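# Hook a cabinet door open without tipping the cabinet

## Task

Swing the cabinet door open and secure it by hanging the hook on the post through the eye on the door, hook tip pointing downward; the freestanding cabinet must finish resting flat on its base, or the task counts as failed.

## Robot and tools

Robot: two Doosan arms, left_arm and right_arm, each with a Robotiq 140 two-finger gripper. left_arm's fingers are rigid. right_arm's fingers can fold at a hinge: a part held near the fingertips (outer quarter of the pads) is squeezed normally, but nearer the palm the fingers may wrap, hold loosely or let go, and fingertips pushed end-on into a surface fold easily, so a later grip can fail. Base positions in the scene frame: left_arm (+0.067, +0.686, 0), right_arm (-0.057, -0.701, 0), both nearly unrotated.

Frame: all positions, orientations, velocities and offset axes use the scene frame. Origin at table-top height, halfway between the nominal bases; +z up, +x outward over the table, +y toward left_arm (arm names do not match image sides). On each gripper, +z points along the fingers and the fingers open and close along y. end_effector_position is the spot between the pads when closed; fingertips extend about 33 mm past it (less when wide open, 9 mm fully open).

execute_actions(actions, cameras): actions is a list of actions; each action is a list of at most 15 rows, one per 1/30 s step; if shorter, its last row repeats to fill 15. Every row holds 18 numbers in [-1, 1], covering both arms even if one is idle: left dx, dy, dz, rx, ry, rz, gripper position, force_limit, speed, then the same nine for right. The six pose numbers are offsets, not poses: measured from that arm's Hand target at the start of the action (every row counts from that same start), along scene axes, turning about the Hand target's position. Scale: 1.0 = 0.6 m or 180 degrees; rx, ry, rz form one rotation vector. Sending the same offset again moves further. Six zeros re-send the current Hand target. Always resend each gripper's three numbers as you want them; 0 is a real value. Images appear only with an empty actions list or when cameras names them (cam_high, cam_low, cam_left_wrist, cam_right_wrist, each 672x504, or ["all"]); an unknown name voids the call.

move(target, speed, blend, stop_force, zero, blocking, cameras): target is one 18-number row or up to 15 rows, laid out as above; every row is an offset from the Hand targets at the start of the move, not from the previous row. Straight-line paths, no obstacle avoidance, all ending together, capped at 10 s. speed: m/s, 0.002 to 2, default 0.25 (turning up to twice that in rad/s); one value or one per target. blend: metres of corner rounding per target; 0 stops at each. stop_force: 10 to 80 N for both arms; an arm's path ends when push against its direction of travel exceeds it; use only slowly, not while turning the gripper, and omit it when backing off a contact. zero (default true) re-zeros the force estimate before the move. blocking=false returns early; not allowed with stop_force. Give all rows the same gripper numbers. The result adds a move: line (done, off_target, moving, held, fault) and limits such as paced (clipped) or held (a check withheld steps).

wait(seconds 0 to 10) lets time pass. stop() brakes a running move. zoom_image(camera, region [x0, y0, x1, y1] pixels, at most 504 per side) enlarges the newest image. clear_fault(arm) clears a reported torque or force fault. read_manual gives licence texts. finished_scene(scene 1 or 2) ends the scene irreversibly; call nothing after it.

Gripper: position +1 = fully open (140 mm), about -0.8 = pads touching, -1 = close until blocked. force_limit from -1 (about 14 N) to +1 (about 58 N); a faster close squeezes harder. speed -1 about 30 mm/s, 0 about 140, +1 about 250. object_status: 0 moving, 1 blocked while opening, 2 blocked while closing (a grip), 3 reached position or pads met. To tighten, raise force_limit and nudge position (-1 to -0.98). position_measured is in counts: 3 open, 230 pads touching.

Results: Hand target is the last commanded pose after clipping; the next offsets start from it. The gripper may stop short; a new command re-requests it. Each step the commanded pose is clipped to 70 mm and 16 degrees from the measured pose. Also reported: joint positions, velocities (omitted when within noise), joint torques, external torque estimates, flange force in gripper axes (noisy, includes held weight), Tool commands, MOTOR HOT and fault lines.

Avoid: a torque fault or a net force of 144 N stops the arm until clear_fault; arms are stiff, so targets just beyond firm contact fault. No hits, slams, hard pushes, drops or releasing moving parts; nothing may leave the table. Do not knock or tip the loose cabinet. Keep the arms from touching each other or closing a gripper on the other's fingers. Route paths around, not close past, an arm's own base. Long outstretched holds or unreachable targets heat motors and can trigger a 30 to 60 s stop.

Each tool is called as name([rows], argument=value, ...), one row to a line, values as JSON.

## Session

execute_actions(actions=[])

Scene clock: 0.00 s.
left_arm: end_effector_position=(+0.7561, +0.4157, +0.3823) position_measured=3 object_status=3 end_effector_quat_wxyz=(-0.005, -0.238, +0.971, +0.006) | right_arm: end_effector_position=(+0.4237, -0.3550, +0.1182) position_measured=3 object_status=3 end_effector_quat_wxyz=(-0.105, -0.414, +0.777, -0.463)
Joint positions: left_arm=[-0.438 0.306 1.317 0.004 1.535 3.809] | right_arm=[0.909 0.552 1.765 -0.714 1.579 -1.325]
Joint velocities: within noise
Joint torques (N m): no reading
External joint torques (N m): no reading
Flange force (N): no reading
Hand target: left_arm +0.7561, +0.4157, +0.3823; -0.005, -0.238, +0.971, +0.006 | right_arm +0.4237, -0.3550, +0.1182; -0.105, -0.414, +0.777, -0.463
Tool commands: left_gripper/position=+1.0 left_gripper/force_limit=+1.0 left_gripper/speed=+1.0 right_gripper/position=+1.0 right_gripper/force_limit=+1.0 right_gripper/speed=+1.0
camera_calibration:
cam_left_wrist: T_world_to_cam=[[-0.460385, 0.887643, 0.0116819, -0.0111311], [0.83407, 0.428018, 0.348034, -0.938425], [0.303929, 0.169973, -0.937409, 0.196927], [0, 0, 0, 1]] pos_world=[0.717736, 0.378072, 0.511335]
cam_right_wrist: T_world_to_cam=[[-0.73787, 0.245223, -0.628819, 0.480357], [0.528299, 0.789668, -0.311968, 0.0990975], [0.420057, -0.562396, -0.712224, -0.149604], [0, 0, 0, 1]] pos_world=[0.36493, -0.280185, 0.226422]

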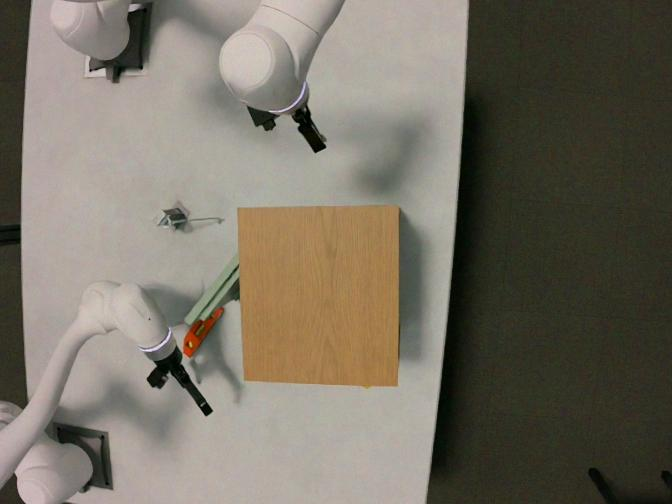

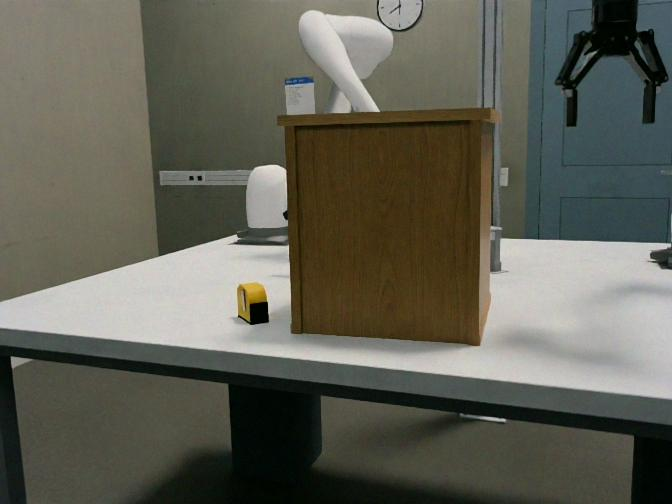

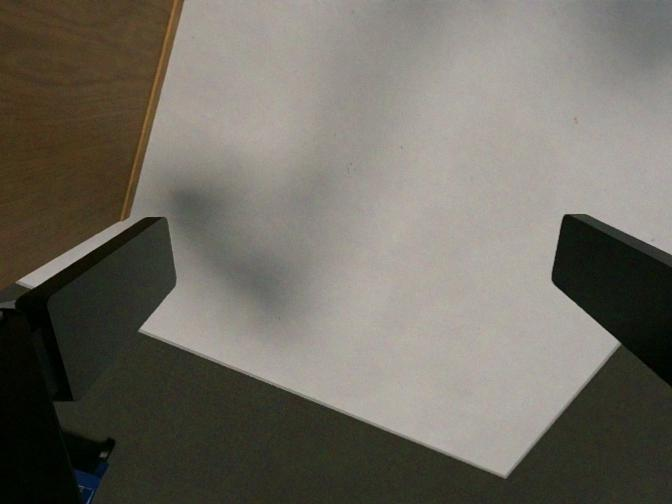

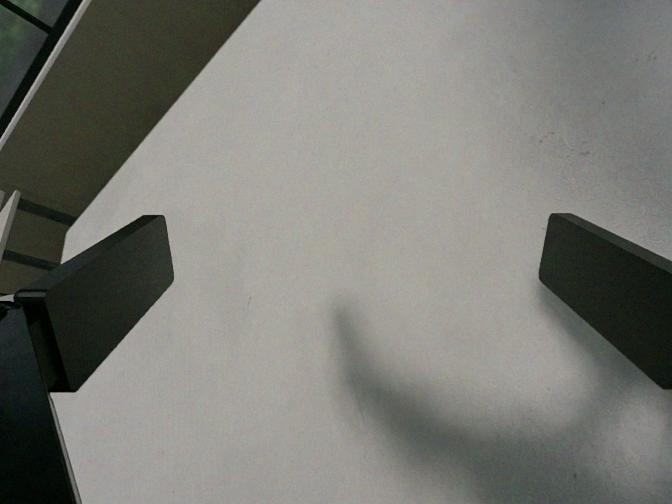

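zoom_image(camera="cam_high", region=[140, 180, 260, 270])

zoom_image(camera="cam_high", region=[150, 240, 290, 400])

Scaled by 4.200 from the camera's 672x504 image, which has a finer 960x720 frame.

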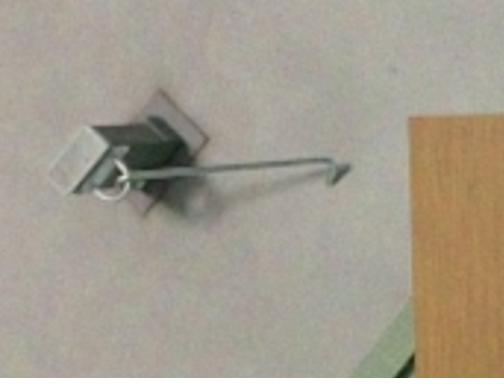

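Scaled by 3.150 from the camera's 672x504 image, which has a finer 960x720 frame.

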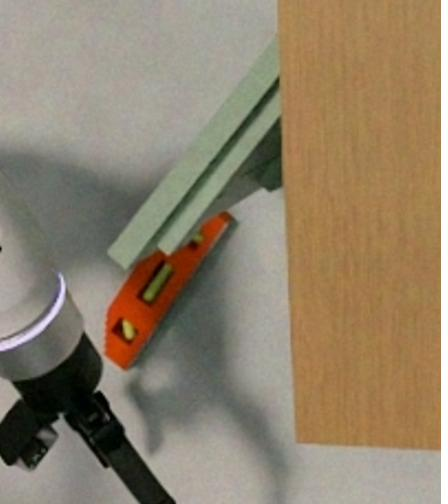

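move(target=[-0.593,0.057,0.03,-0.0724,-0.1395,-0.556,1,1,1,0,0,0.2,0,0,0,1,1,1], speed=0.5, cameras=["cam_left_wrist"])

Scene clock: 27.60 s.
left_arm: end_effector_position=(+0.4003, +0.4499, +0.4003) position_measured=3 object_status=3 end_effector_quat_wxyz=(+0.163, +0.589, +0.780, -0.133) | right_arm: end_effector_position=(+0.4237, -0.3550, +0.2382) position_measured=3 object_status=3 end_effector_quat_wxyz=(-0.105, -0.414, +0.777, -0.463)
Joint positions: left_arm=[-0.455 -0.401 2.008 -0.342 1.276 5.625] | right_arm=[0.909 0.433 1.692 -0.724 1.724 -1.451]
Joint torques (N m): left_arm=[1.79 -3.81 -44.62 3.05 -0.57 0.38] | right_arm=[1.51 -77.3 -32.76 1.54 1.71 0.02]
External joint torques (N m): left_arm=[-1.89 1.89 1 0.25 -0.08 -0.38] | right_arm=[-1.93 0.12 -0.48 -0.3 0 -0.05]
Flange force (N): left_arm=[-5.6 -3.0 4.5] | right_arm=[-1.3 -2.7 1.0]
Hand target: left_arm +0.4003, +0.4499, +0.4003; +0.163, +0.589, +0.780, -0.133 | right_arm +0.4237, -0.3550, +0.2382; -0.105, -0.414, +0.777, -0.463
Off the commanded pose: left_arm 0.000 m, 0 deg | right_arm 0.000 m, 0 deg.
move: done
camera_calibration:
cam_left_wrist: T_world_to_cam=[[0.963593, 0.266768, -0.0179975, -0.484276], [0.200715, -0.677248, 0.707848, -0.0558167], [0.176643, -0.68569, -0.706135, 0.659502], [0, 0, 0, 1]] pos_world=[0.361352, 0.543601, 0.496491]
Images, in order (width x height): cam_left_wrist 672x504.

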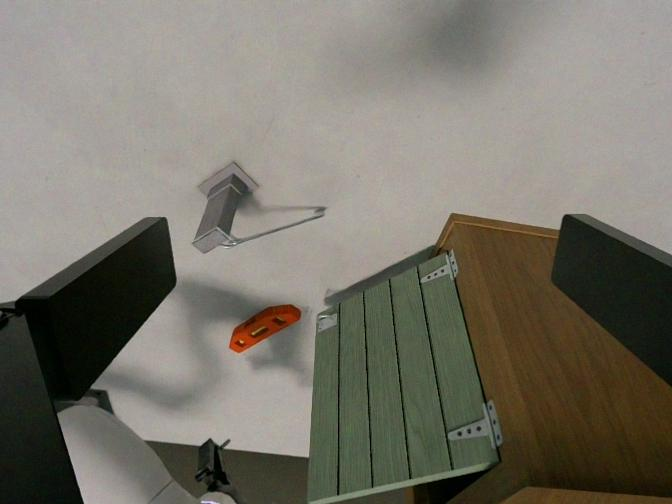

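zoom_image(camera="cam_left_wrist", region=[180, 150, 360, 350])

zoom_image(camera="cam_left_wrist", region=[300, 290, 350, 345])

zoom_image(camera="cam_left_wrist", region=[280, 180, 340, 250])

Scaled by 2.520 from the camera's 672x504 image, which has a finer 960x720 frame.

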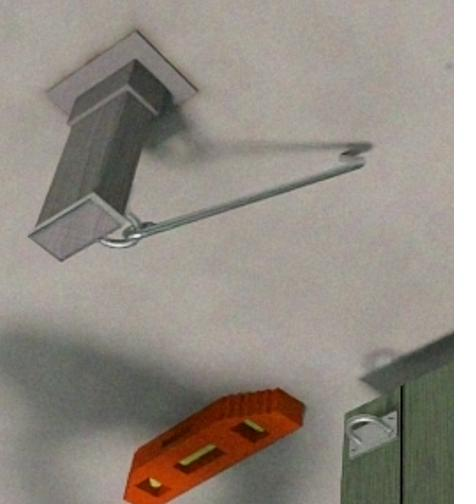

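Scaled by 9.164 from the camera's 672x504 image, which has a finer 960x720 frame.

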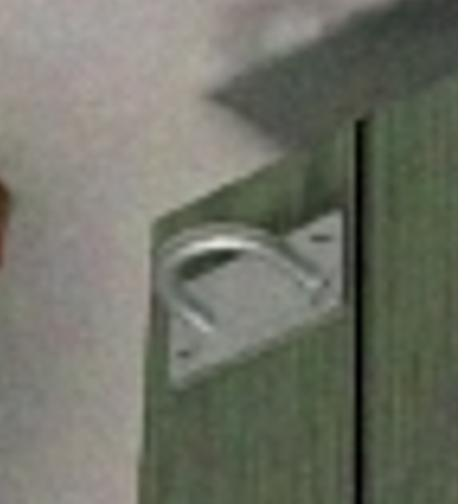

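Scaled by 7.200 from the camera's 672x504 image, which has a finer 960x720 frame.

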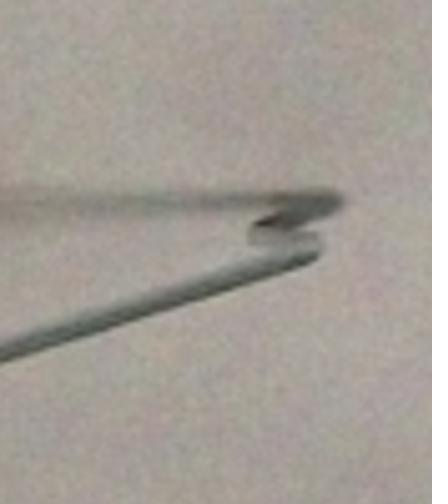

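move([
  [0,0,0,0,0,0,1,1,1,0.0,-0.16,0.35,0.152,-0.022,-0.428,-1,-1,0.5],
  [0,0,0,0,0,0,1,1,1,0.2,-0.1,0.23,0.305,-0.044,-0.857,-1,-1,0.5],
], speed=0.5, blend=[0.05,0], cameras=["cam_left_wrist","cam_right_wrist","cam_high"])

Scene clock: 77.37 s.
left_arm: end_effector_position=(+0.4003, +0.4499, +0.4003) position_measured=3 object_status=3 end_effector_quat_wxyz=(+0.163, +0.589, +0.780, -0.133) | right_arm: end_effector_position=(+0.5438, -0.4150, +0.3762) position_measured=235 object_status=3 end_effector_quat_wxyz=(-0.272, +0.653, +0.653, +0.271)
Joint positions: left_arm=[-0.455 -0.401 2.008 -0.342 1.277 5.625] | right_arm=[-0.003 0.106 1.751 0.811 1.353 -0.187]
Joint torques (N m): left_arm=[1.84 -3.5 -44.63 2.95 -0.65 0.41] | right_arm=[1.43 -52.72 -41.13 5.07 0.46 -0.03]
External joint torques (N m): left_arm=[-1.93 1.56 0.94 0.36 0 -0.41] | right_arm=[-1.6 0.01 -0.74 -0.22 -0.1 0.03]
Flange force (N): left_arm=[-5.6 -3.6 4.1] | right_arm=[-1.0 1.4 -2.4]
Hand target: left_arm +0.4003, +0.4499, +0.4003; +0.163, +0.589, +0.780, -0.133 | right_arm +0.5437, -0.4150, +0.3762; -0.272, +0.653, +0.653, +0.271
Off the commanded pose: left_arm 0.000 m, 0 deg | right_arm 0.000 m, 0 deg.
move: done
camera_calibration:
cam_left_wrist: T_world_to_cam=[[0.963593, 0.266768, -0.0179975, -0.484276], [0.200715, -0.677248, 0.707848, -0.0558167], [0.176643, -0.68569, -0.706135, 0.659502], [0, 0, 0, 1]] pos_world=[0.361352, 0.543601, 0.496491]
cam_right_wrist: T_world_to_cam=[[0.999856, -0.0166895, 0.00305149, -0.545427], [-0.013889, -0.90846, -0.417742, -0.206559], [0.00974406, 0.417639, -0.908561, 0.653606], [0, 0, 0, 1]] pos_world=[0.536111, -0.469725, 0.509217]
Images, in order (width x height): cam_high 672x504, cam_left_wrist 672x504, cam_right_wrist 672x504.

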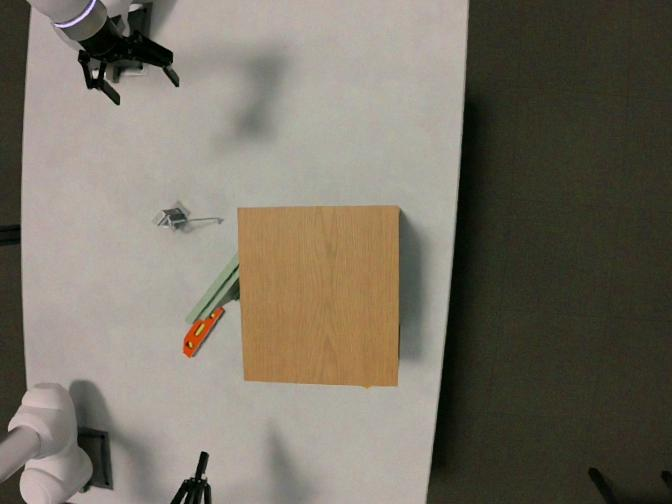

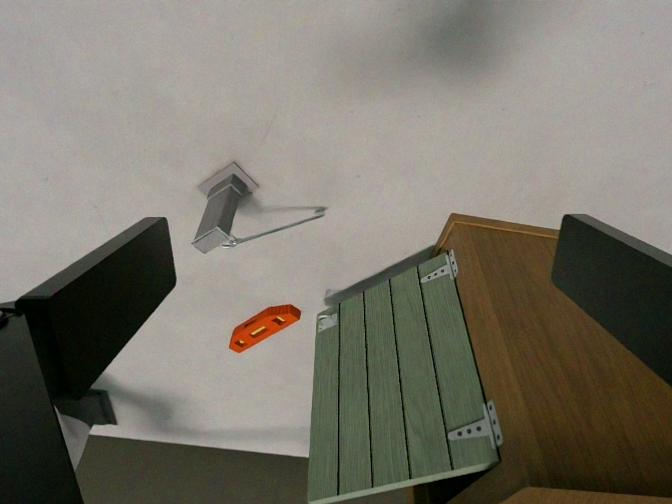

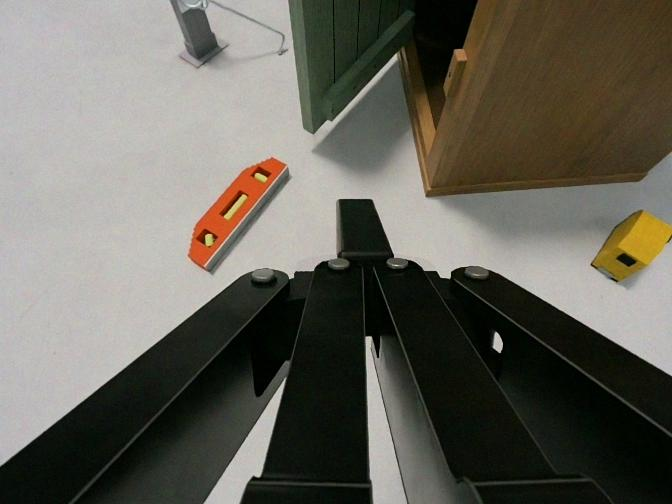

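move([
  [0,0,0,0,0,0,1,1,1,0.019,0.358,-0.31,0,0,0,-1,-1,0.5],
  [0,0,0,0,0,0,1,1,1,0.019,0.475,-0.31,0,0,0,-1,-1,0.5],
  [0,0,0,0,0,0,1,1,1,-0.09,0.567,-0.31,0,0,0,-1,-1,0.5],
  [0,0,0,0,0,0,1,1,1,-0.18,0.687,-0.31,0,0,0,-1,-1,0.5],
], speed=[0.3,0.12,0.07,0.07], blend=[0.03,0.02,0.02,0], cameras=["cam_left_wrist","cam_right_wrist","cam_high"])

Scene clock: 91.60 s.
left_arm: end_effector_position=(+0.4003, +0.4499, +0.4003) position_measured=3 object_status=3 end_effector_quat_wxyz=(+0.163, +0.589, +0.780, -0.133) | right_arm: end_effector_position=(+0.4358, -0.0028, +0.1902) position_measured=235 object_status=3 end_effector_quat_wxyz=(-0.272, +0.653, +0.653, +0.271)
Joint positions: left_arm=[-0.455 -0.401 2.008 -0.342 1.277 5.625] | right_arm=[0.673 0.346 1.814 1.02 0.689 -0.022]
Joint torques (N m): left_arm=[1.48 -3.67 -44.56 2.94 -0.67 0.4] | right_arm=[1.43 -74.28 -38.28 3.43 0.14 -0.07]
External joint torques (N m): left_arm=[-1.61 1.79 1 0.35 0.02 -0.41] | right_arm=[-1.65 -0.25 -0.65 -0.22 -0.1 0.07]
Flange force (N): left_arm=[-5.0 -2.6 4.0] | right_arm=[0.2 2.3 -1.6]
Hand target: left_arm +0.4003, +0.4499, +0.4003; +0.163, +0.589, +0.780, -0.133 | right_arm +0.4357, -0.0028, +0.1902; -0.272, +0.653, +0.653, +0.271
Off the commanded pose: left_arm 0.000 m, 0 deg | right_arm 0.000 m, 0 deg.
move: done
camera_calibration:
cam_left_wrist: T_world_to_cam=[[0.963593, 0.266768, -0.0179975, -0.484276], [0.200715, -0.677248, 0.707848, -0.0558167], [0.176643, -0.68569, -0.706135, 0.659502], [0, 0, 0, 1]] pos_world=[0.361352, 0.543601, 0.496491]
cam_right_wrist: T_world_to_cam=[[0.999856, -0.0167392, 0.00291761, -0.429954], [-0.0139892, -0.908421, -0.417823, 0.0888706], [0.00964442, 0.417721, -0.908524, 0.31351], [0, 0, 0, 1]] pos_world=[0.428112, -0.0574248, 0.323217]
Images, in order (width x height): cam_high 672x504, cam_left_wrist 672x504, cam_right_wrist 672x504.

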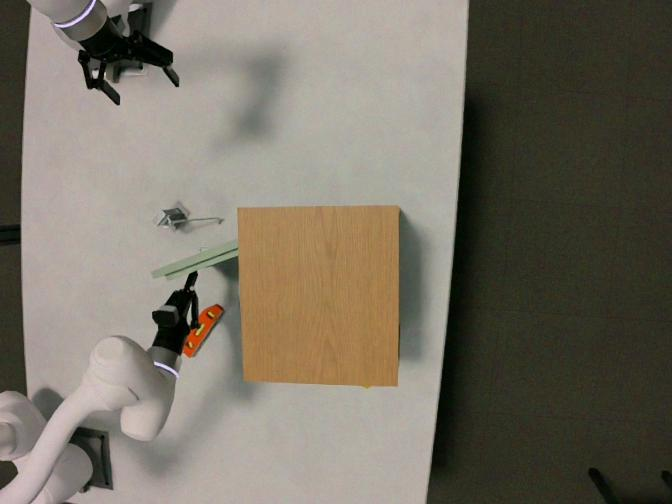

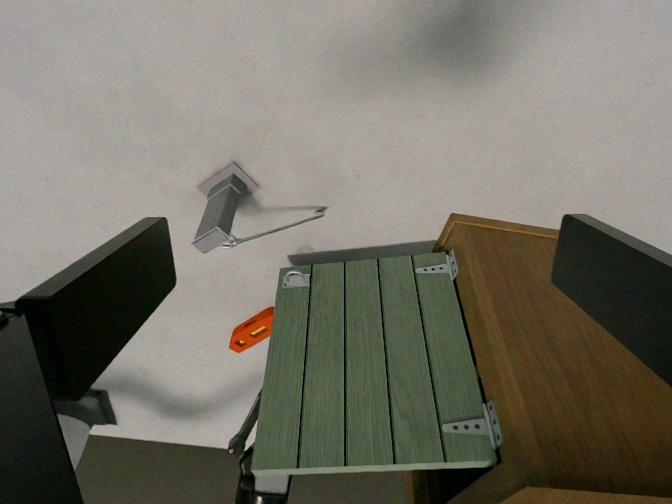

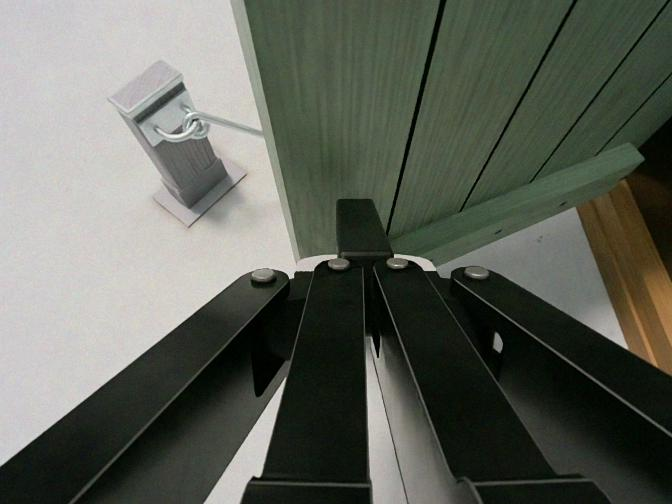

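zoom_image(camera="cam_left_wrist", region=[210, 190, 350, 300])

zoom_image(camera="cam_high", region=[150, 200, 250, 290])

Scaled by 3.600 from the camera's 672x504 image, which has a finer 960x720 frame.

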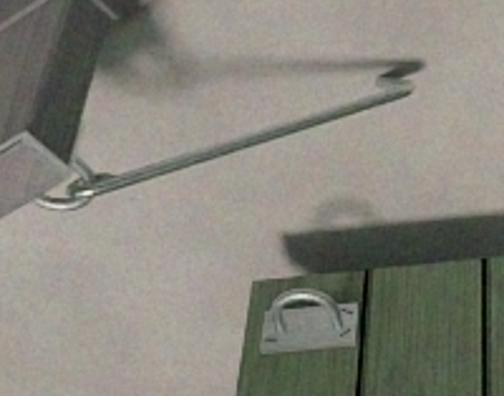

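Scaled by 5.040 from the camera's 672x504 image, which has a finer 960x720 frame.

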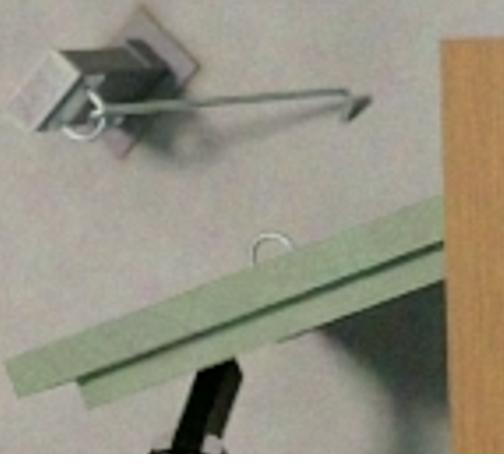

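move(target=[-0.117,-0.483,-0.32,0.002,-0.007,0.446,-0.08,-1,0,-0.017,0.038,0,0,0,0,-1,-1,0.5], speed=0.3, cameras=["cam_left_wrist","cam_right_wrist","cam_high"])

Scene clock: 128.43 s.
left_arm: end_effector_position=(+0.3301, +0.1602, +0.2083) position_measured=139 object_status=3 end_effector_quat_wxyz=(+0.217, -0.051, +0.975, +0.011) | right_arm: end_effector_position=(+0.4255, +0.0200, +0.1902) position_measured=235 object_status=3 end_effector_quat_wxyz=(-0.272, +0.653, +0.653, +0.271)
Joint positions: left_arm=[-1.425 0.095 1.96 0.491 1.112 2.972] | right_arm=[0.709 0.358 1.797 1.014 0.667 0.01]
Joint torques (N m): left_arm=[1.62 -51.36 -40.02 4.11 0.22 0.4] | right_arm=[1.48 -75.9 -38.4 3.4 0.1 0.02]
External joint torques (N m): left_arm=[-1.65 2.37 0.92 0.35 -0.04 -0.4] | right_arm=[-1.56 -0.37 -0.78 -0.2 -0.12 -0.02]
Flange force (N): left_arm=[4.5 -2.2 1.9] | right_arm=[0.3 2.3 -1.4]
Hand target: left_arm +0.3301, +0.1601, +0.2083; +0.217, -0.051, +0.975, +0.011 | right_arm +0.4255, +0.0200, +0.1902; -0.272, +0.653, +0.653, +0.271
Off the commanded pose: left_arm 0.000 m, 0 deg | right_arm 0.000 m, 0 deg.
move: done
camera_calibration:
cam_left_wrist: T_world_to_cam=[[-0.100321, 0.994953, -0.00187647, -0.111599], [0.693011, 0.0712291, 0.717399, -0.386507], [0.713913, 0.0706697, -0.69666, 0.0371551], [0, 0, 0, 1]] pos_world=[0.230133, 0.135941, 0.302955]
cam_right_wrist: T_world_to_cam=[[0.999856, -0.0166895, 0.00305149, -0.419415], [-0.013889, -0.90846, -0.417742, 0.109371], [0.00974406, 0.417639, -0.908561, 0.304051], [0, 0, 0, 1]] pos_world=[0.417911, -0.0346246, 0.323217]
Images, in order (width x height): cam_high 672x504, cam_left_wrist 672x504, cam_right_wrist 672x504.

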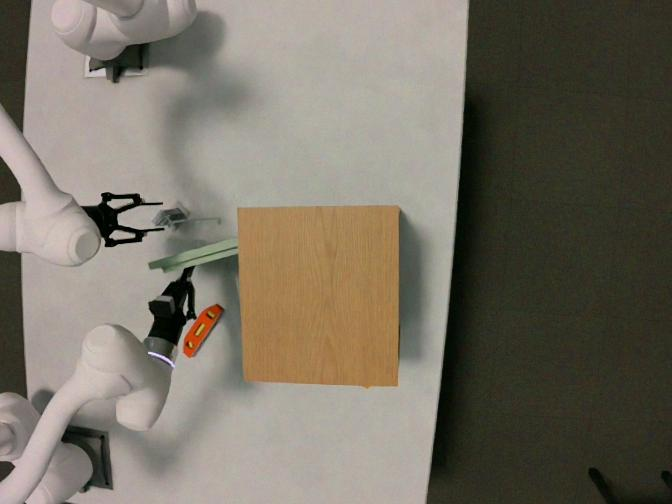

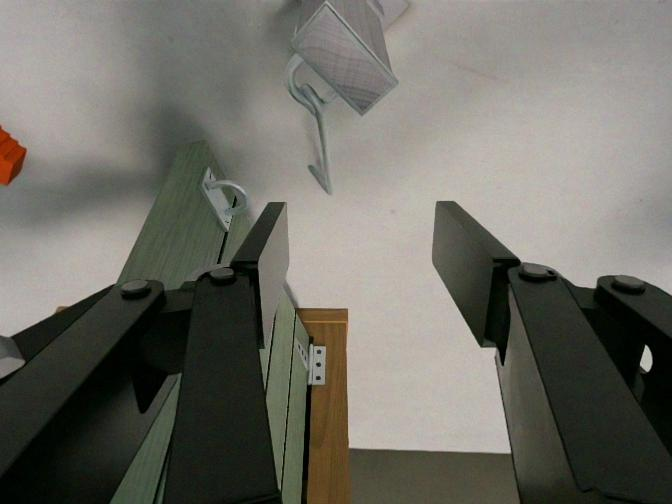

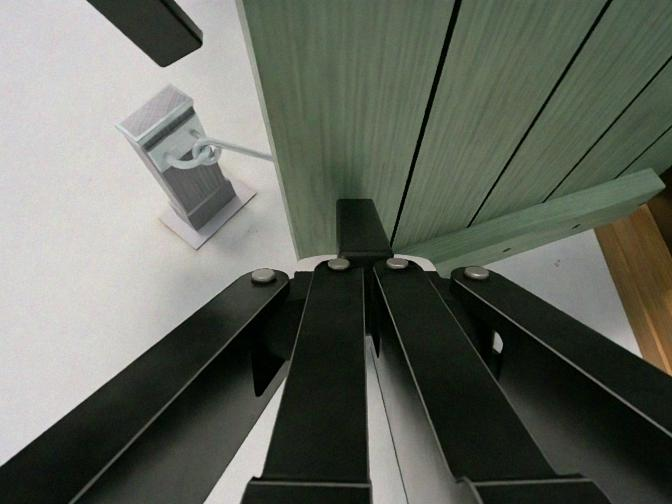

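move([
  [0,-0.015,0,0,0,0,-0.325,-1,0,0,0,0,0,0,0,-1,-1,0.5],
  [0.081,-0.015,-0.221,0,0,0,-0.325,-1,0,0,0,0,0,0,0,-1,-1,0.5],
], speed=0.15, blend=[0.005,0], cameras=["cam_left_wrist","cam_right_wrist"])

Scene clock: 142.13 s.
left_arm: end_effector_position=(+0.3787, +0.1512, +0.0757) position_measured=170 object_status=3 end_effector_quat_wxyz=(+0.217, -0.051, +0.975, +0.011) | right_arm: end_effector_position=(+0.4255, +0.0200, +0.1902) position_measured=235 object_status=3 end_effector_quat_wxyz=(-0.272, +0.653, +0.653, +0.271)
Joint positions: left_arm=[-1.344 0.261 2.045 0.585 0.862 2.887] | right_arm=[0.709 0.358 1.797 1.014 0.667 0.01]
Joint torques (N m): left_arm=[1.88 -62.52 -34.54 3.24 0.31 0.41] | right_arm=[1.41 -75.61 -38.43 3.44 0.09 -0.02]
External joint torques (N m): left_arm=[-1.67 1.59 0.82 0.34 -0.02 -0.41] | right_arm=[-1.8 -0.73 -0.77 -0.23 -0.13 0.02]
Flange force (N): left_arm=[4.4 -0.8 1.7] | right_arm=[0.2 2.1 -2.1]
Hand target: left_arm +0.3787, +0.1511, +0.0757; +0.217, -0.051, +0.975, +0.011 | right_arm +0.4255, +0.0200, +0.1902; -0.272, +0.653, +0.653, +0.271
Off the commanded pose: left_arm 0.000 m, 0 deg | right_arm 0.000 m, 0 deg.
move: done; blend cut to 0.0045 m at target 1
camera_calibration:
cam_left_wrist: T_world_to_cam=[[-0.100245, 0.994961, -0.0017982, -0.0980632], [0.693022, 0.0711205, 0.7174, -0.324339], [0.713913, 0.0706696, -0.69666, -0.0892107], [0, 0, 0, 1]] pos_world=[0.278632, 0.126941, 0.170355]
cam_right_wrist: T_world_to_cam=[[0.999856, -0.0166895, 0.00305149, -0.419415], [-0.013889, -0.90846, -0.417742, 0.109371], [0.00974406, 0.417639, -0.908561, 0.304051], [0, 0, 0, 1]] pos_world=[0.417911, -0.0346246, 0.323217]
Images, in order (width x height): cam_left_wrist 672x504, cam_right_wrist 672x504.

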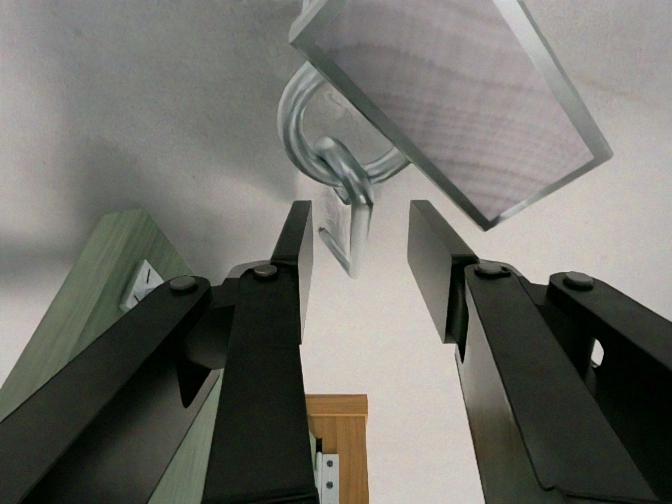

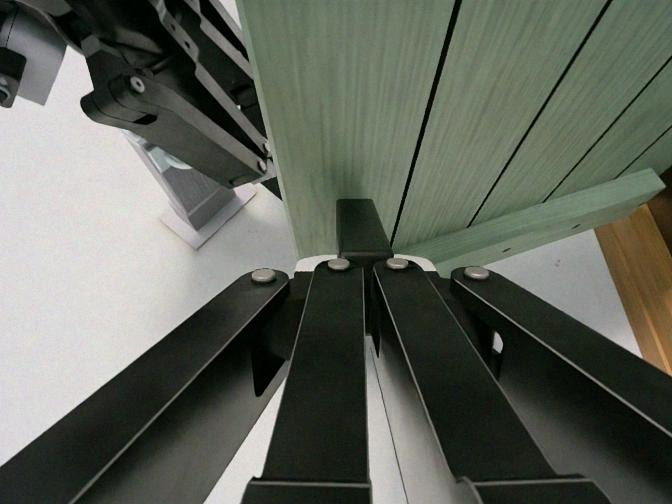

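move(target=[0,0,0,0,0,0,-1,0,-1,0,0,0,0,0,0,-1,-1,0.5], cameras=["cam_left_wrist"])

zoom_image(camera="cam_left_wrist", region=[230, 80, 470, 320])

Scene clock: 153.13 s.
left_arm: end_effector_position=(+0.3787, +0.1511, +0.0757) position_measured=224 object_status=0 end_effector_quat_wxyz=(+0.217, -0.051, +0.975, +0.011) | right_arm: end_effector_position=(+0.4255, +0.0200, +0.1902) position_measured=235 object_status=3 end_effector_quat_wxyz=(-0.272, +0.653, +0.653, +0.271)
Joint positions: left_arm=[-1.344 0.261 2.045 0.585 0.862 2.887] | right_arm=[0.709 0.358 1.797 1.014 0.667 0.01]
Joint torques (N m): left_arm=[2.39 -60.08 -33.72 3.3 -0.06 0.4] | right_arm=[1.35 -75.66 -38.43 3.41 0.08 -0.03]
External joint torques (N m): left_arm=[-2.13 -0.96 -0.03 0.28 0.35 -0.4] | right_arm=[-1.67 -0.21 -0.67 -0.2 -0.11 0.03]
Flange force (N): left_arm=[3.8 0.7 -2.8] | right_arm=[0.2 2.4 -1.4]
Hand target: left_arm +0.3787, +0.1511, +0.0757; +0.217, -0.051, +0.975, +0.011 | right_arm +0.4255, +0.0200, +0.1902; -0.272, +0.653, +0.653, +0.271
Off the commanded pose: left_arm 0.000 m, 0 deg | right_arm 0.000 m, 0 deg.
move: done
camera_calibration:
cam_left_wrist: T_world_to_cam=[[-0.100245, 0.994961, -0.0017982, -0.0979637], [0.693022, 0.0711205, 0.7174, -0.324332], [0.713913, 0.0706696, -0.69666, -0.0892036], [0, 0, 0, 1]] pos_world=[0.278632, 0.126841, 0.170355]
Images, in order (width x height): cam_left_wrist 672x504.

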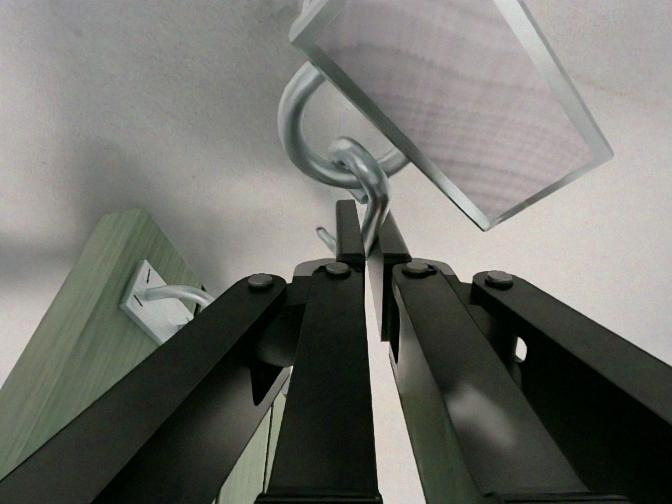

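Scaled by 2.100 from the camera's 672x504 image, which has a finer 960x720 frame.

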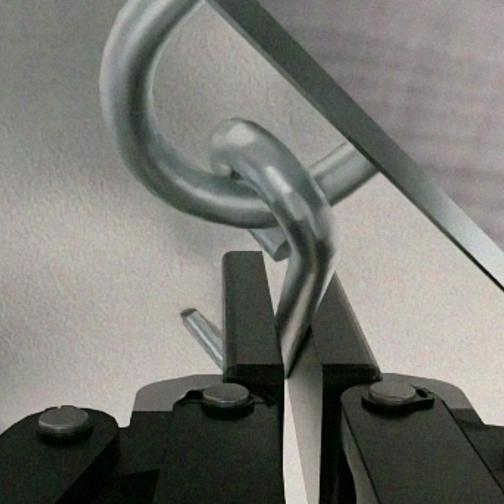

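move(target=[0.0138,0.0037,0.0447,0.217,-0.0624,0.0374,-1,0,-1,0,0,0,0,0,0,-1,-1,0.5], speed=0.15, cameras=["cam_left_wrist","cam_low","cam_high"])

zoom_image(camera="cam_left_wrist", region=[160, 50, 480, 350])

zoom_image(camera="cam_high", region=[100, 170, 260, 300])

Scene clock: 198.10 s.
left_arm: end_effector_position=(+0.3851, +0.1528, +0.0967) position_measured=224 object_status=2 end_effector_quat_wxyz=(+0.295, -0.037, +0.915, +0.273) | right_arm: end_effector_position=(+0.4255, +0.0200, +0.1902) position_measured=235 object_status=3 end_effector_quat_wxyz=(-0.272, +0.653, +0.653, +0.271)
Joint positions: left_arm=[-1.432 0.511 1.787 0.642 1.445 2.931] | right_arm=[0.709 0.358 1.797 1.014 0.667 0.01]
Joint torques (N m): left_arm=[9.26 -81.28 -31.37 5.82 0.65 0.2] | right_arm=[1.27 -75.41 -38.32 3.43 0.07 -0.04]
External joint torques (N m): left_arm=[-8.99 -3.14 -1.29 -1.94 1 -0.18] | right_arm=[-1.3 -0.52 -0.74 -0.24 -0.1 0.04]
Flange force (N): left_arm=[8.9 4.3 -12.3] | right_arm=[0.6 1.9 -1.5]
Hand target: left_arm +0.3851, +0.1529, +0.0967; +0.295, -0.037, +0.915, +0.273 (not the last commanded pose) | right_arm +0.4255, +0.0200, +0.1902; -0.272, +0.653, +0.653, +0.271
Off the commanded pose: left_arm 0.006 m, 9 deg | right_arm 0.000 m, 0 deg.
move: held (left_arm; a check stopped the path); limits=held
pose unreachable (left arm): on one or more control steps of this call, first in action 0 (counted from 0), this arm could not follow its commanded pose, so it was not sent that pose on those steps. It may still have moved: this result reports where it is.
cause: moving toward the commanded pose would bring a part of the arm too close to another arm (a part of this arm just beyond joint 4 (forearm roll) and a part of the right arm just beyond its joint 6 (wrist roll), at the place that arm is still heading or pushing toward).
camera_calibration:
cam_left_wrist: T_world_to_cam=[[-0.224457, 0.849642, 0.477208, -0.0752574], [0.586056, -0.273552, 0.762698, -0.254473], [0.778561, 0.450864, -0.436537, -0.187485], [0, 0, 0, 1]] pos_world=[0.278212, 0.0788607, 0.148155]
Images, in order (width x height): cam_high 672x504, cam_low 672x504, cam_left_wrist 672x504.

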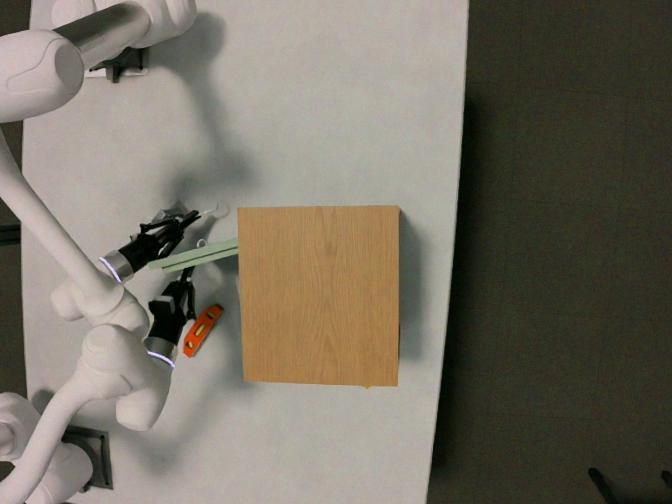

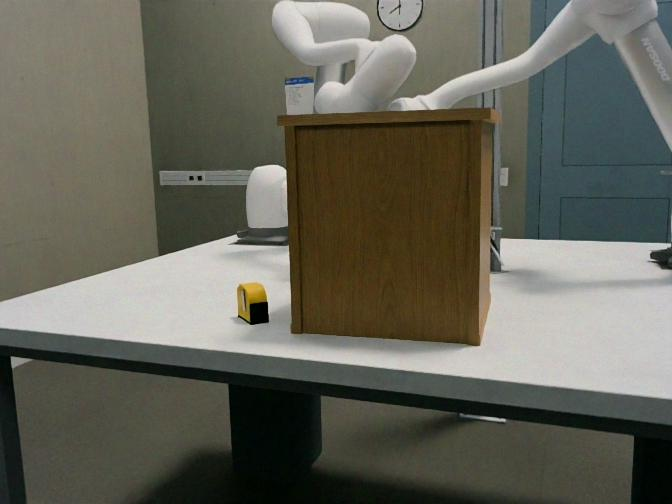

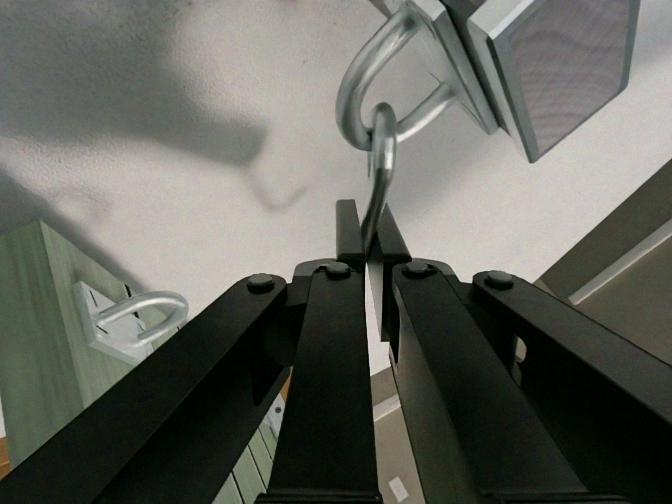

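Scaled by 1.575 from the camera's 672x504 image, which has a finer 960x720 frame.

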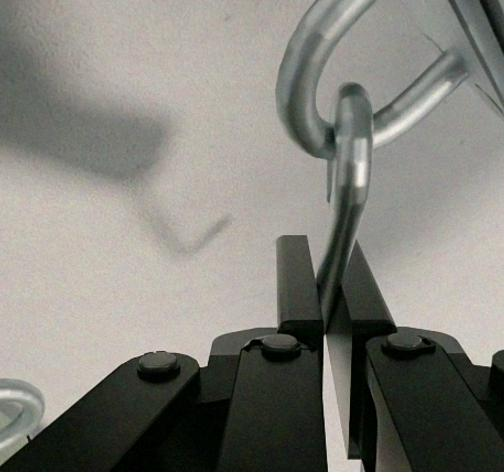

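Scaled by 3.150 from the camera's 672x504 image, which has a finer 960x720 frame.

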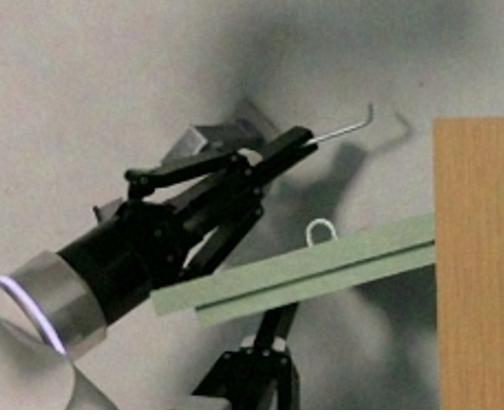

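move([
  [0,0,0,0,0,0,-1,0,-1,0,-0.35,0.15,0,0,0,-1,-1,0.5],
  [0.003,0,0.0097,-0.1292,-0.0645,-0.0573,-1,0,-1,0,-0.6,0.25,0,0,0,-1,-1,0.5],
], speed=[0.3,0.2], blend=[0.02,0], cameras=["cam_left_wrist","cam_high"])

zoom_image(camera="cam_high", region=[130, 180, 250, 280])

Scene clock: 215.77 s.
left_arm: end_effector_position=(+0.3851, +0.1529, +0.0967) position_measured=224 object_status=2 end_effector_quat_wxyz=(+0.295, -0.037, +0.915, +0.273) | right_arm: end_effector_position=(+0.4255, +0.0130, +0.1929) position_measured=235 object_status=3 end_effector_quat_wxyz=(-0.272, +0.653, +0.653, +0.270)
Joint positions: left_arm=[-1.432 0.511 1.788 0.642 1.445 2.931] | right_arm=[0.701 0.349 1.805 1.012 0.673 0.007]
Joint torques (N m): left_arm=[8.03 -81.36 -31.22 5.39 0.75 0.22] | right_arm=[1.51 -74.98 -38.38 3.44 0.05 -0.01]
External joint torques (N m): left_arm=[-7.97 -3.05 -1.47 -1.51 0.89 -0.19] | right_arm=[-1.64 -0.16 -0.77 -0.22 -0.07 0.01]
Flange force (N): left_arm=[7.5 3.7 -11.3] | right_arm=[0.3 2.6 -1.3]
Hand target: left_arm +0.3851, +0.1529, +0.0967; +0.295, -0.037, +0.915, +0.273 (not the last commanded pose) | right_arm +0.4254, +0.0130, +0.1930; -0.272, +0.653, +0.653, +0.270 (not the last commanded pose)
Off the commanded pose: left_arm 0.006 m, 28 deg | right_arm 0.382 m, 0 deg.
move: held (right_arm; a check stopped the path), off_target (left_arm; braked when a check withheld steps of right_arm); path passed 0 of 2 targets; limits=held
pose unreachable (right arm): on one or more control steps of this call, first in action 0 (counted from 0), this arm could not follow its commanded pose, so it was not sent that pose on those steps. It may still have moved: this result reports where it is.
cause: moving toward the commanded pose would bring a part of the arm too close to another arm (a part of this arm just beyond joint 6 (wrist roll) and a part of the left arm just beyond its joint 4 (forearm roll), 11 mm apart when this arm was first held).
camera_calibration:
cam_left_wrist: T_world_to_cam=[[-0.224562, 0.849642, 0.477158, -0.0753061], [0.58616, -0.273394, 0.762675, -0.254483], [0.778453, 0.450959, -0.436632, -0.187494], [0, 0, 0, 1]] pos_world=[0.278212, 0.0789609, 0.148155]
Images, in order (width x height): cam_high 672x504, cam_left_wrist 672x504.

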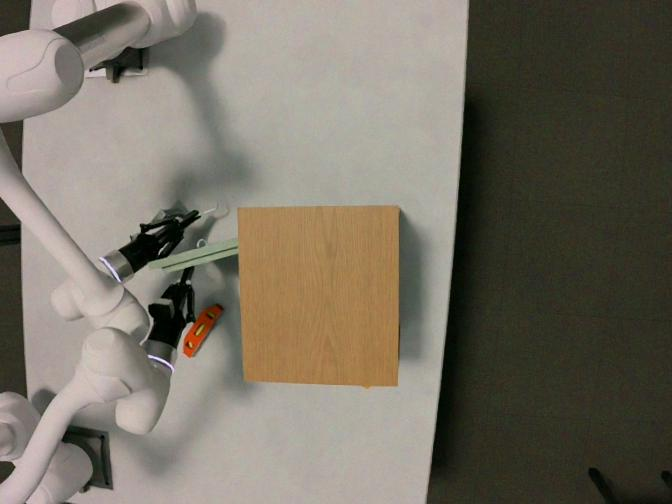

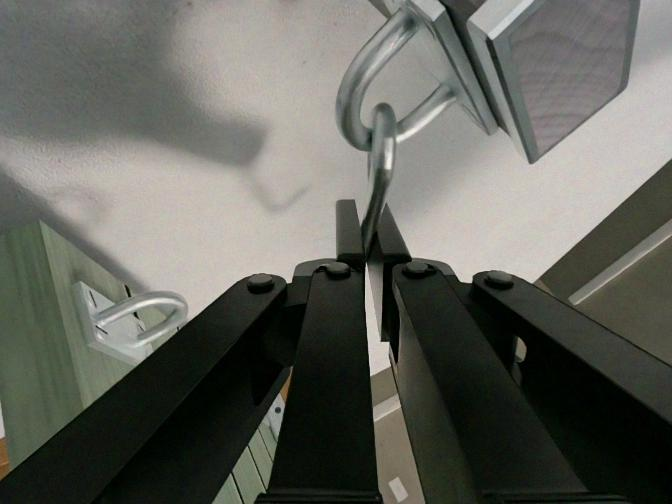

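Scaled by 4.200 from the camera's 672x504 image, which has a finer 960x720 frame.

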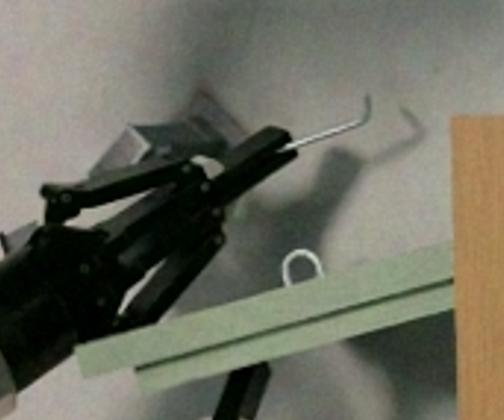

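move([
  [0,0,0.0,0,0,0,-1,0,-1,0.08,-0.11,0,0,0,0,-1,-1,0.5],
  [0.003,0,0.0097,-0.1292,-0.0645,-0.0573,-1,0,-1,0.12,-0.35,0,0,0,0,-1,-1,0.5],
], speed=[0.2,0.2], blend=[0.02,0], cameras=["cam_left_wrist","cam_high"])

zoom_image(camera="cam_high", region=[130, 180, 250, 280])

Scene clock: 221.83 s.
left_arm: end_effector_position=(+0.3869, +0.1529, +0.1025) position_measured=224 object_status=2 end_effector_quat_wxyz=(+0.395, -0.041, +0.916, +0.051) | right_arm: end_effector_position=(+0.4974, -0.1969, +0.1929) position_measured=235 object_status=3 end_effector_quat_wxyz=(-0.272, +0.653, +0.653, +0.270)
Joint positions: left_arm=[-1.507 0.328 2.066 0.955 1.099 2.519] | right_arm=[0.366 0.26 1.929 1.002 0.89 -0.245]
Joint torques (N m): left_arm=[22.31 -65.06 -26 7.16 7.48 0.66] | right_arm=[1.51 -64.74 -37.09 3.63 0.56 0]
External joint torques (N m): left_arm=[-22.03 -0.78 -5.72 -4.05 -6.15 -0.65] | right_arm=[-1.82 0.25 -0.65 -0.16 -0.08 0]
Flange force (N): left_arm=[24.7 -7.0 -26.4] | right_arm=[-1.1 2.6 -1.7]
Hand target: left_arm +0.3869, +0.1529, +0.1025; +0.395, -0.041, +0.916, +0.051 | right_arm +0.4974, -0.1970, +0.1930; -0.272, +0.653, +0.653, +0.270
Off the commanded pose: left_arm 0.000 m, 0 deg | right_arm 0.000 m, 0 deg.
move: done
camera_calibration:
cam_left_wrist: T_world_to_cam=[[-0.111101, 0.991928, 0.0611219, -0.100696], [0.385669, -0.0136493, 0.922536, -0.238472], [0.915924, 0.126067, -0.381039, -0.1955], [0, 0, 0, 1]] pos_world=[0.259847, 0.121275, 0.151661]
Images, in order (width x height): cam_high 672x504, cam_left_wrist 672x504.

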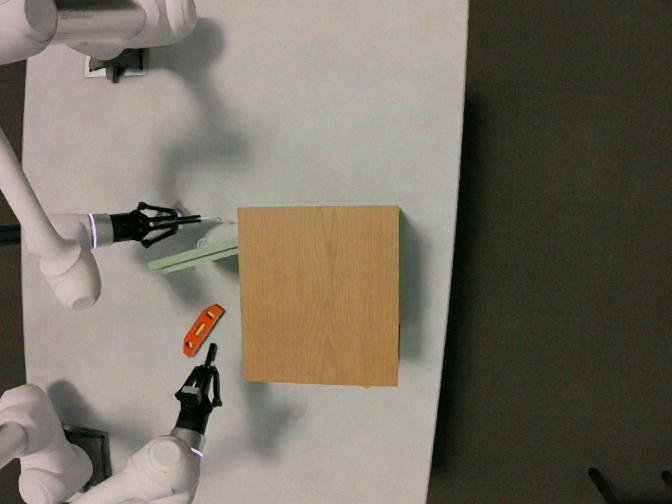

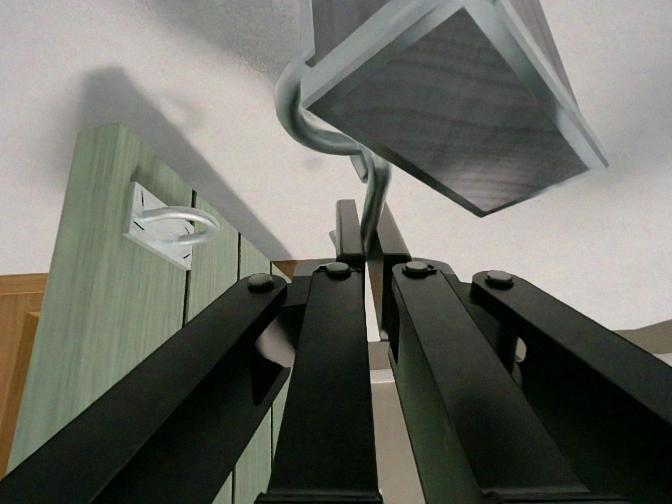

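Scaled by 4.200 from the camera's 672x504 image, which has a finer 960x720 frame.

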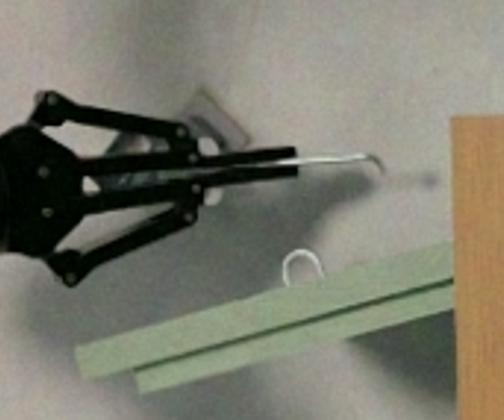

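move([
  [-0.0073,-0.0015,0.0183,0.0135,-0.048,0,-1,0,-1,0,0,0,0,0,0,-1,-1,0.5],
  [-0.004,-0.044,0.0183,0.004,-0.0502,-0.122,-1,0,-1,0,0,0,0,0,0,-1,-1,0.5],
  [-0.0177,-0.0863,0.0183,-0.0061,-0.0509,-0.2495,-1,0,-1,0,0,0,0,0,0,-1,-1,0.5],
], speed=0.15, blend=[0.004,0.01,0], cameras=["cam_left_wrist","cam_high"])

zoom_image(camera="cam_high", region=[150, 190, 250, 280])

Scene clock: 259.43 s.
left_arm: end_effector_position=(+0.3762, +0.1011, +0.1134) position_measured=224 object_status=2 end_effector_quat_wxyz=(+0.454, +0.304, +0.829, -0.115) | right_arm: end_effector_position=(+0.4974, -0.1970, +0.1930) position_measured=235 object_status=3 end_effector_quat_wxyz=(-0.272, +0.653, +0.653, +0.270)
Joint positions: left_arm=[-1.477 0.194 2.346 1.771 0.695 2.408] | right_arm=[0.366 0.26 1.929 1.002 0.89 -0.245]
Joint torques (N m): left_arm=[12.96 -56.51 -49.38 3.98 8.39 0.46] | right_arm=[1.5 -64.77 -37.16 3.68 0.58 -0.05]
External joint torques (N m): left_arm=[-12.83 6.69 19.9 -3.5 -6.66 -0.46] | right_arm=[-1.55 0.17 -0.5 -0.23 -0.09 0.04]
Flange force (N): left_arm=[31.9 -4.8 -25.0] | right_arm=[-0.8 2.1 -1.6]
Hand target: left_arm +0.3763, +0.1011, +0.1135; +0.454, +0.304, +0.829, -0.115 | right_arm +0.4974, -0.1970, +0.1930; -0.272, +0.653, +0.653, +0.270
Off the commanded pose: left_arm 0.000 m, 0 deg | right_arm 0.000 m, 0 deg.
move: done
camera_calibration:
cam_left_wrist: T_world_to_cam=[[0.612814, 0.785575, 0.0856159, -0.305451], [0.133276, -0.209537, 0.968675, -0.13563], [0.778907, -0.582208, -0.233105, -0.0687173], [0, 0, 0, 1]] pos_world=[0.258785, 0.171527, 0.141515]
Images, in order (width x height): cam_high 672x504, cam_left_wrist 672x504.

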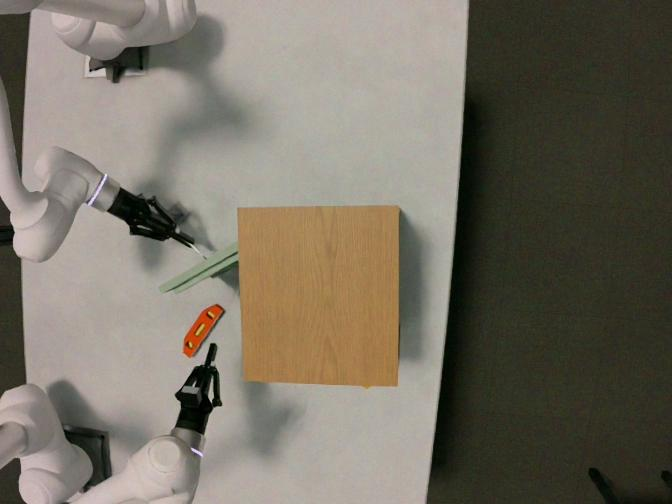

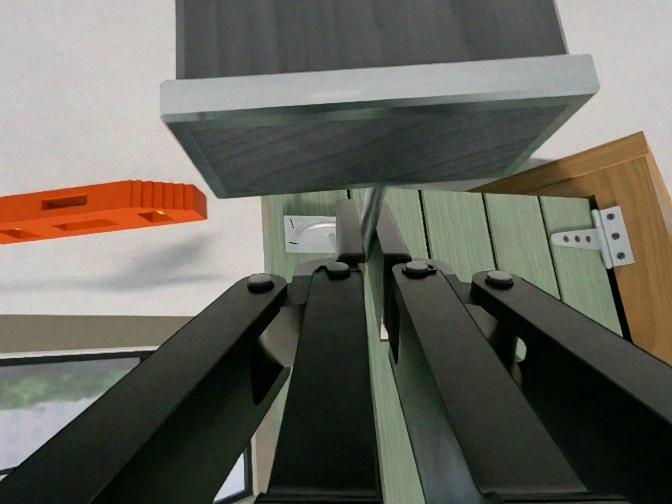

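Scaled by 5.040 from the camera's 672x504 image, which has a finer 960x720 frame.

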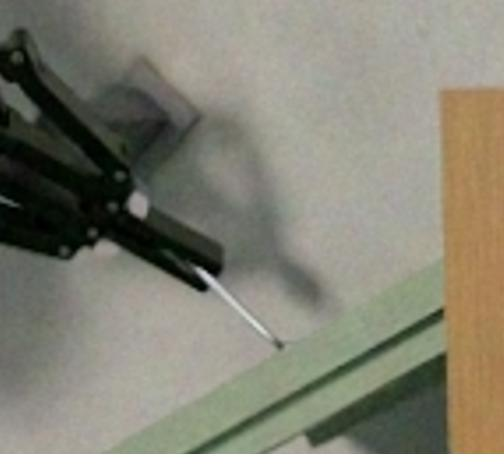

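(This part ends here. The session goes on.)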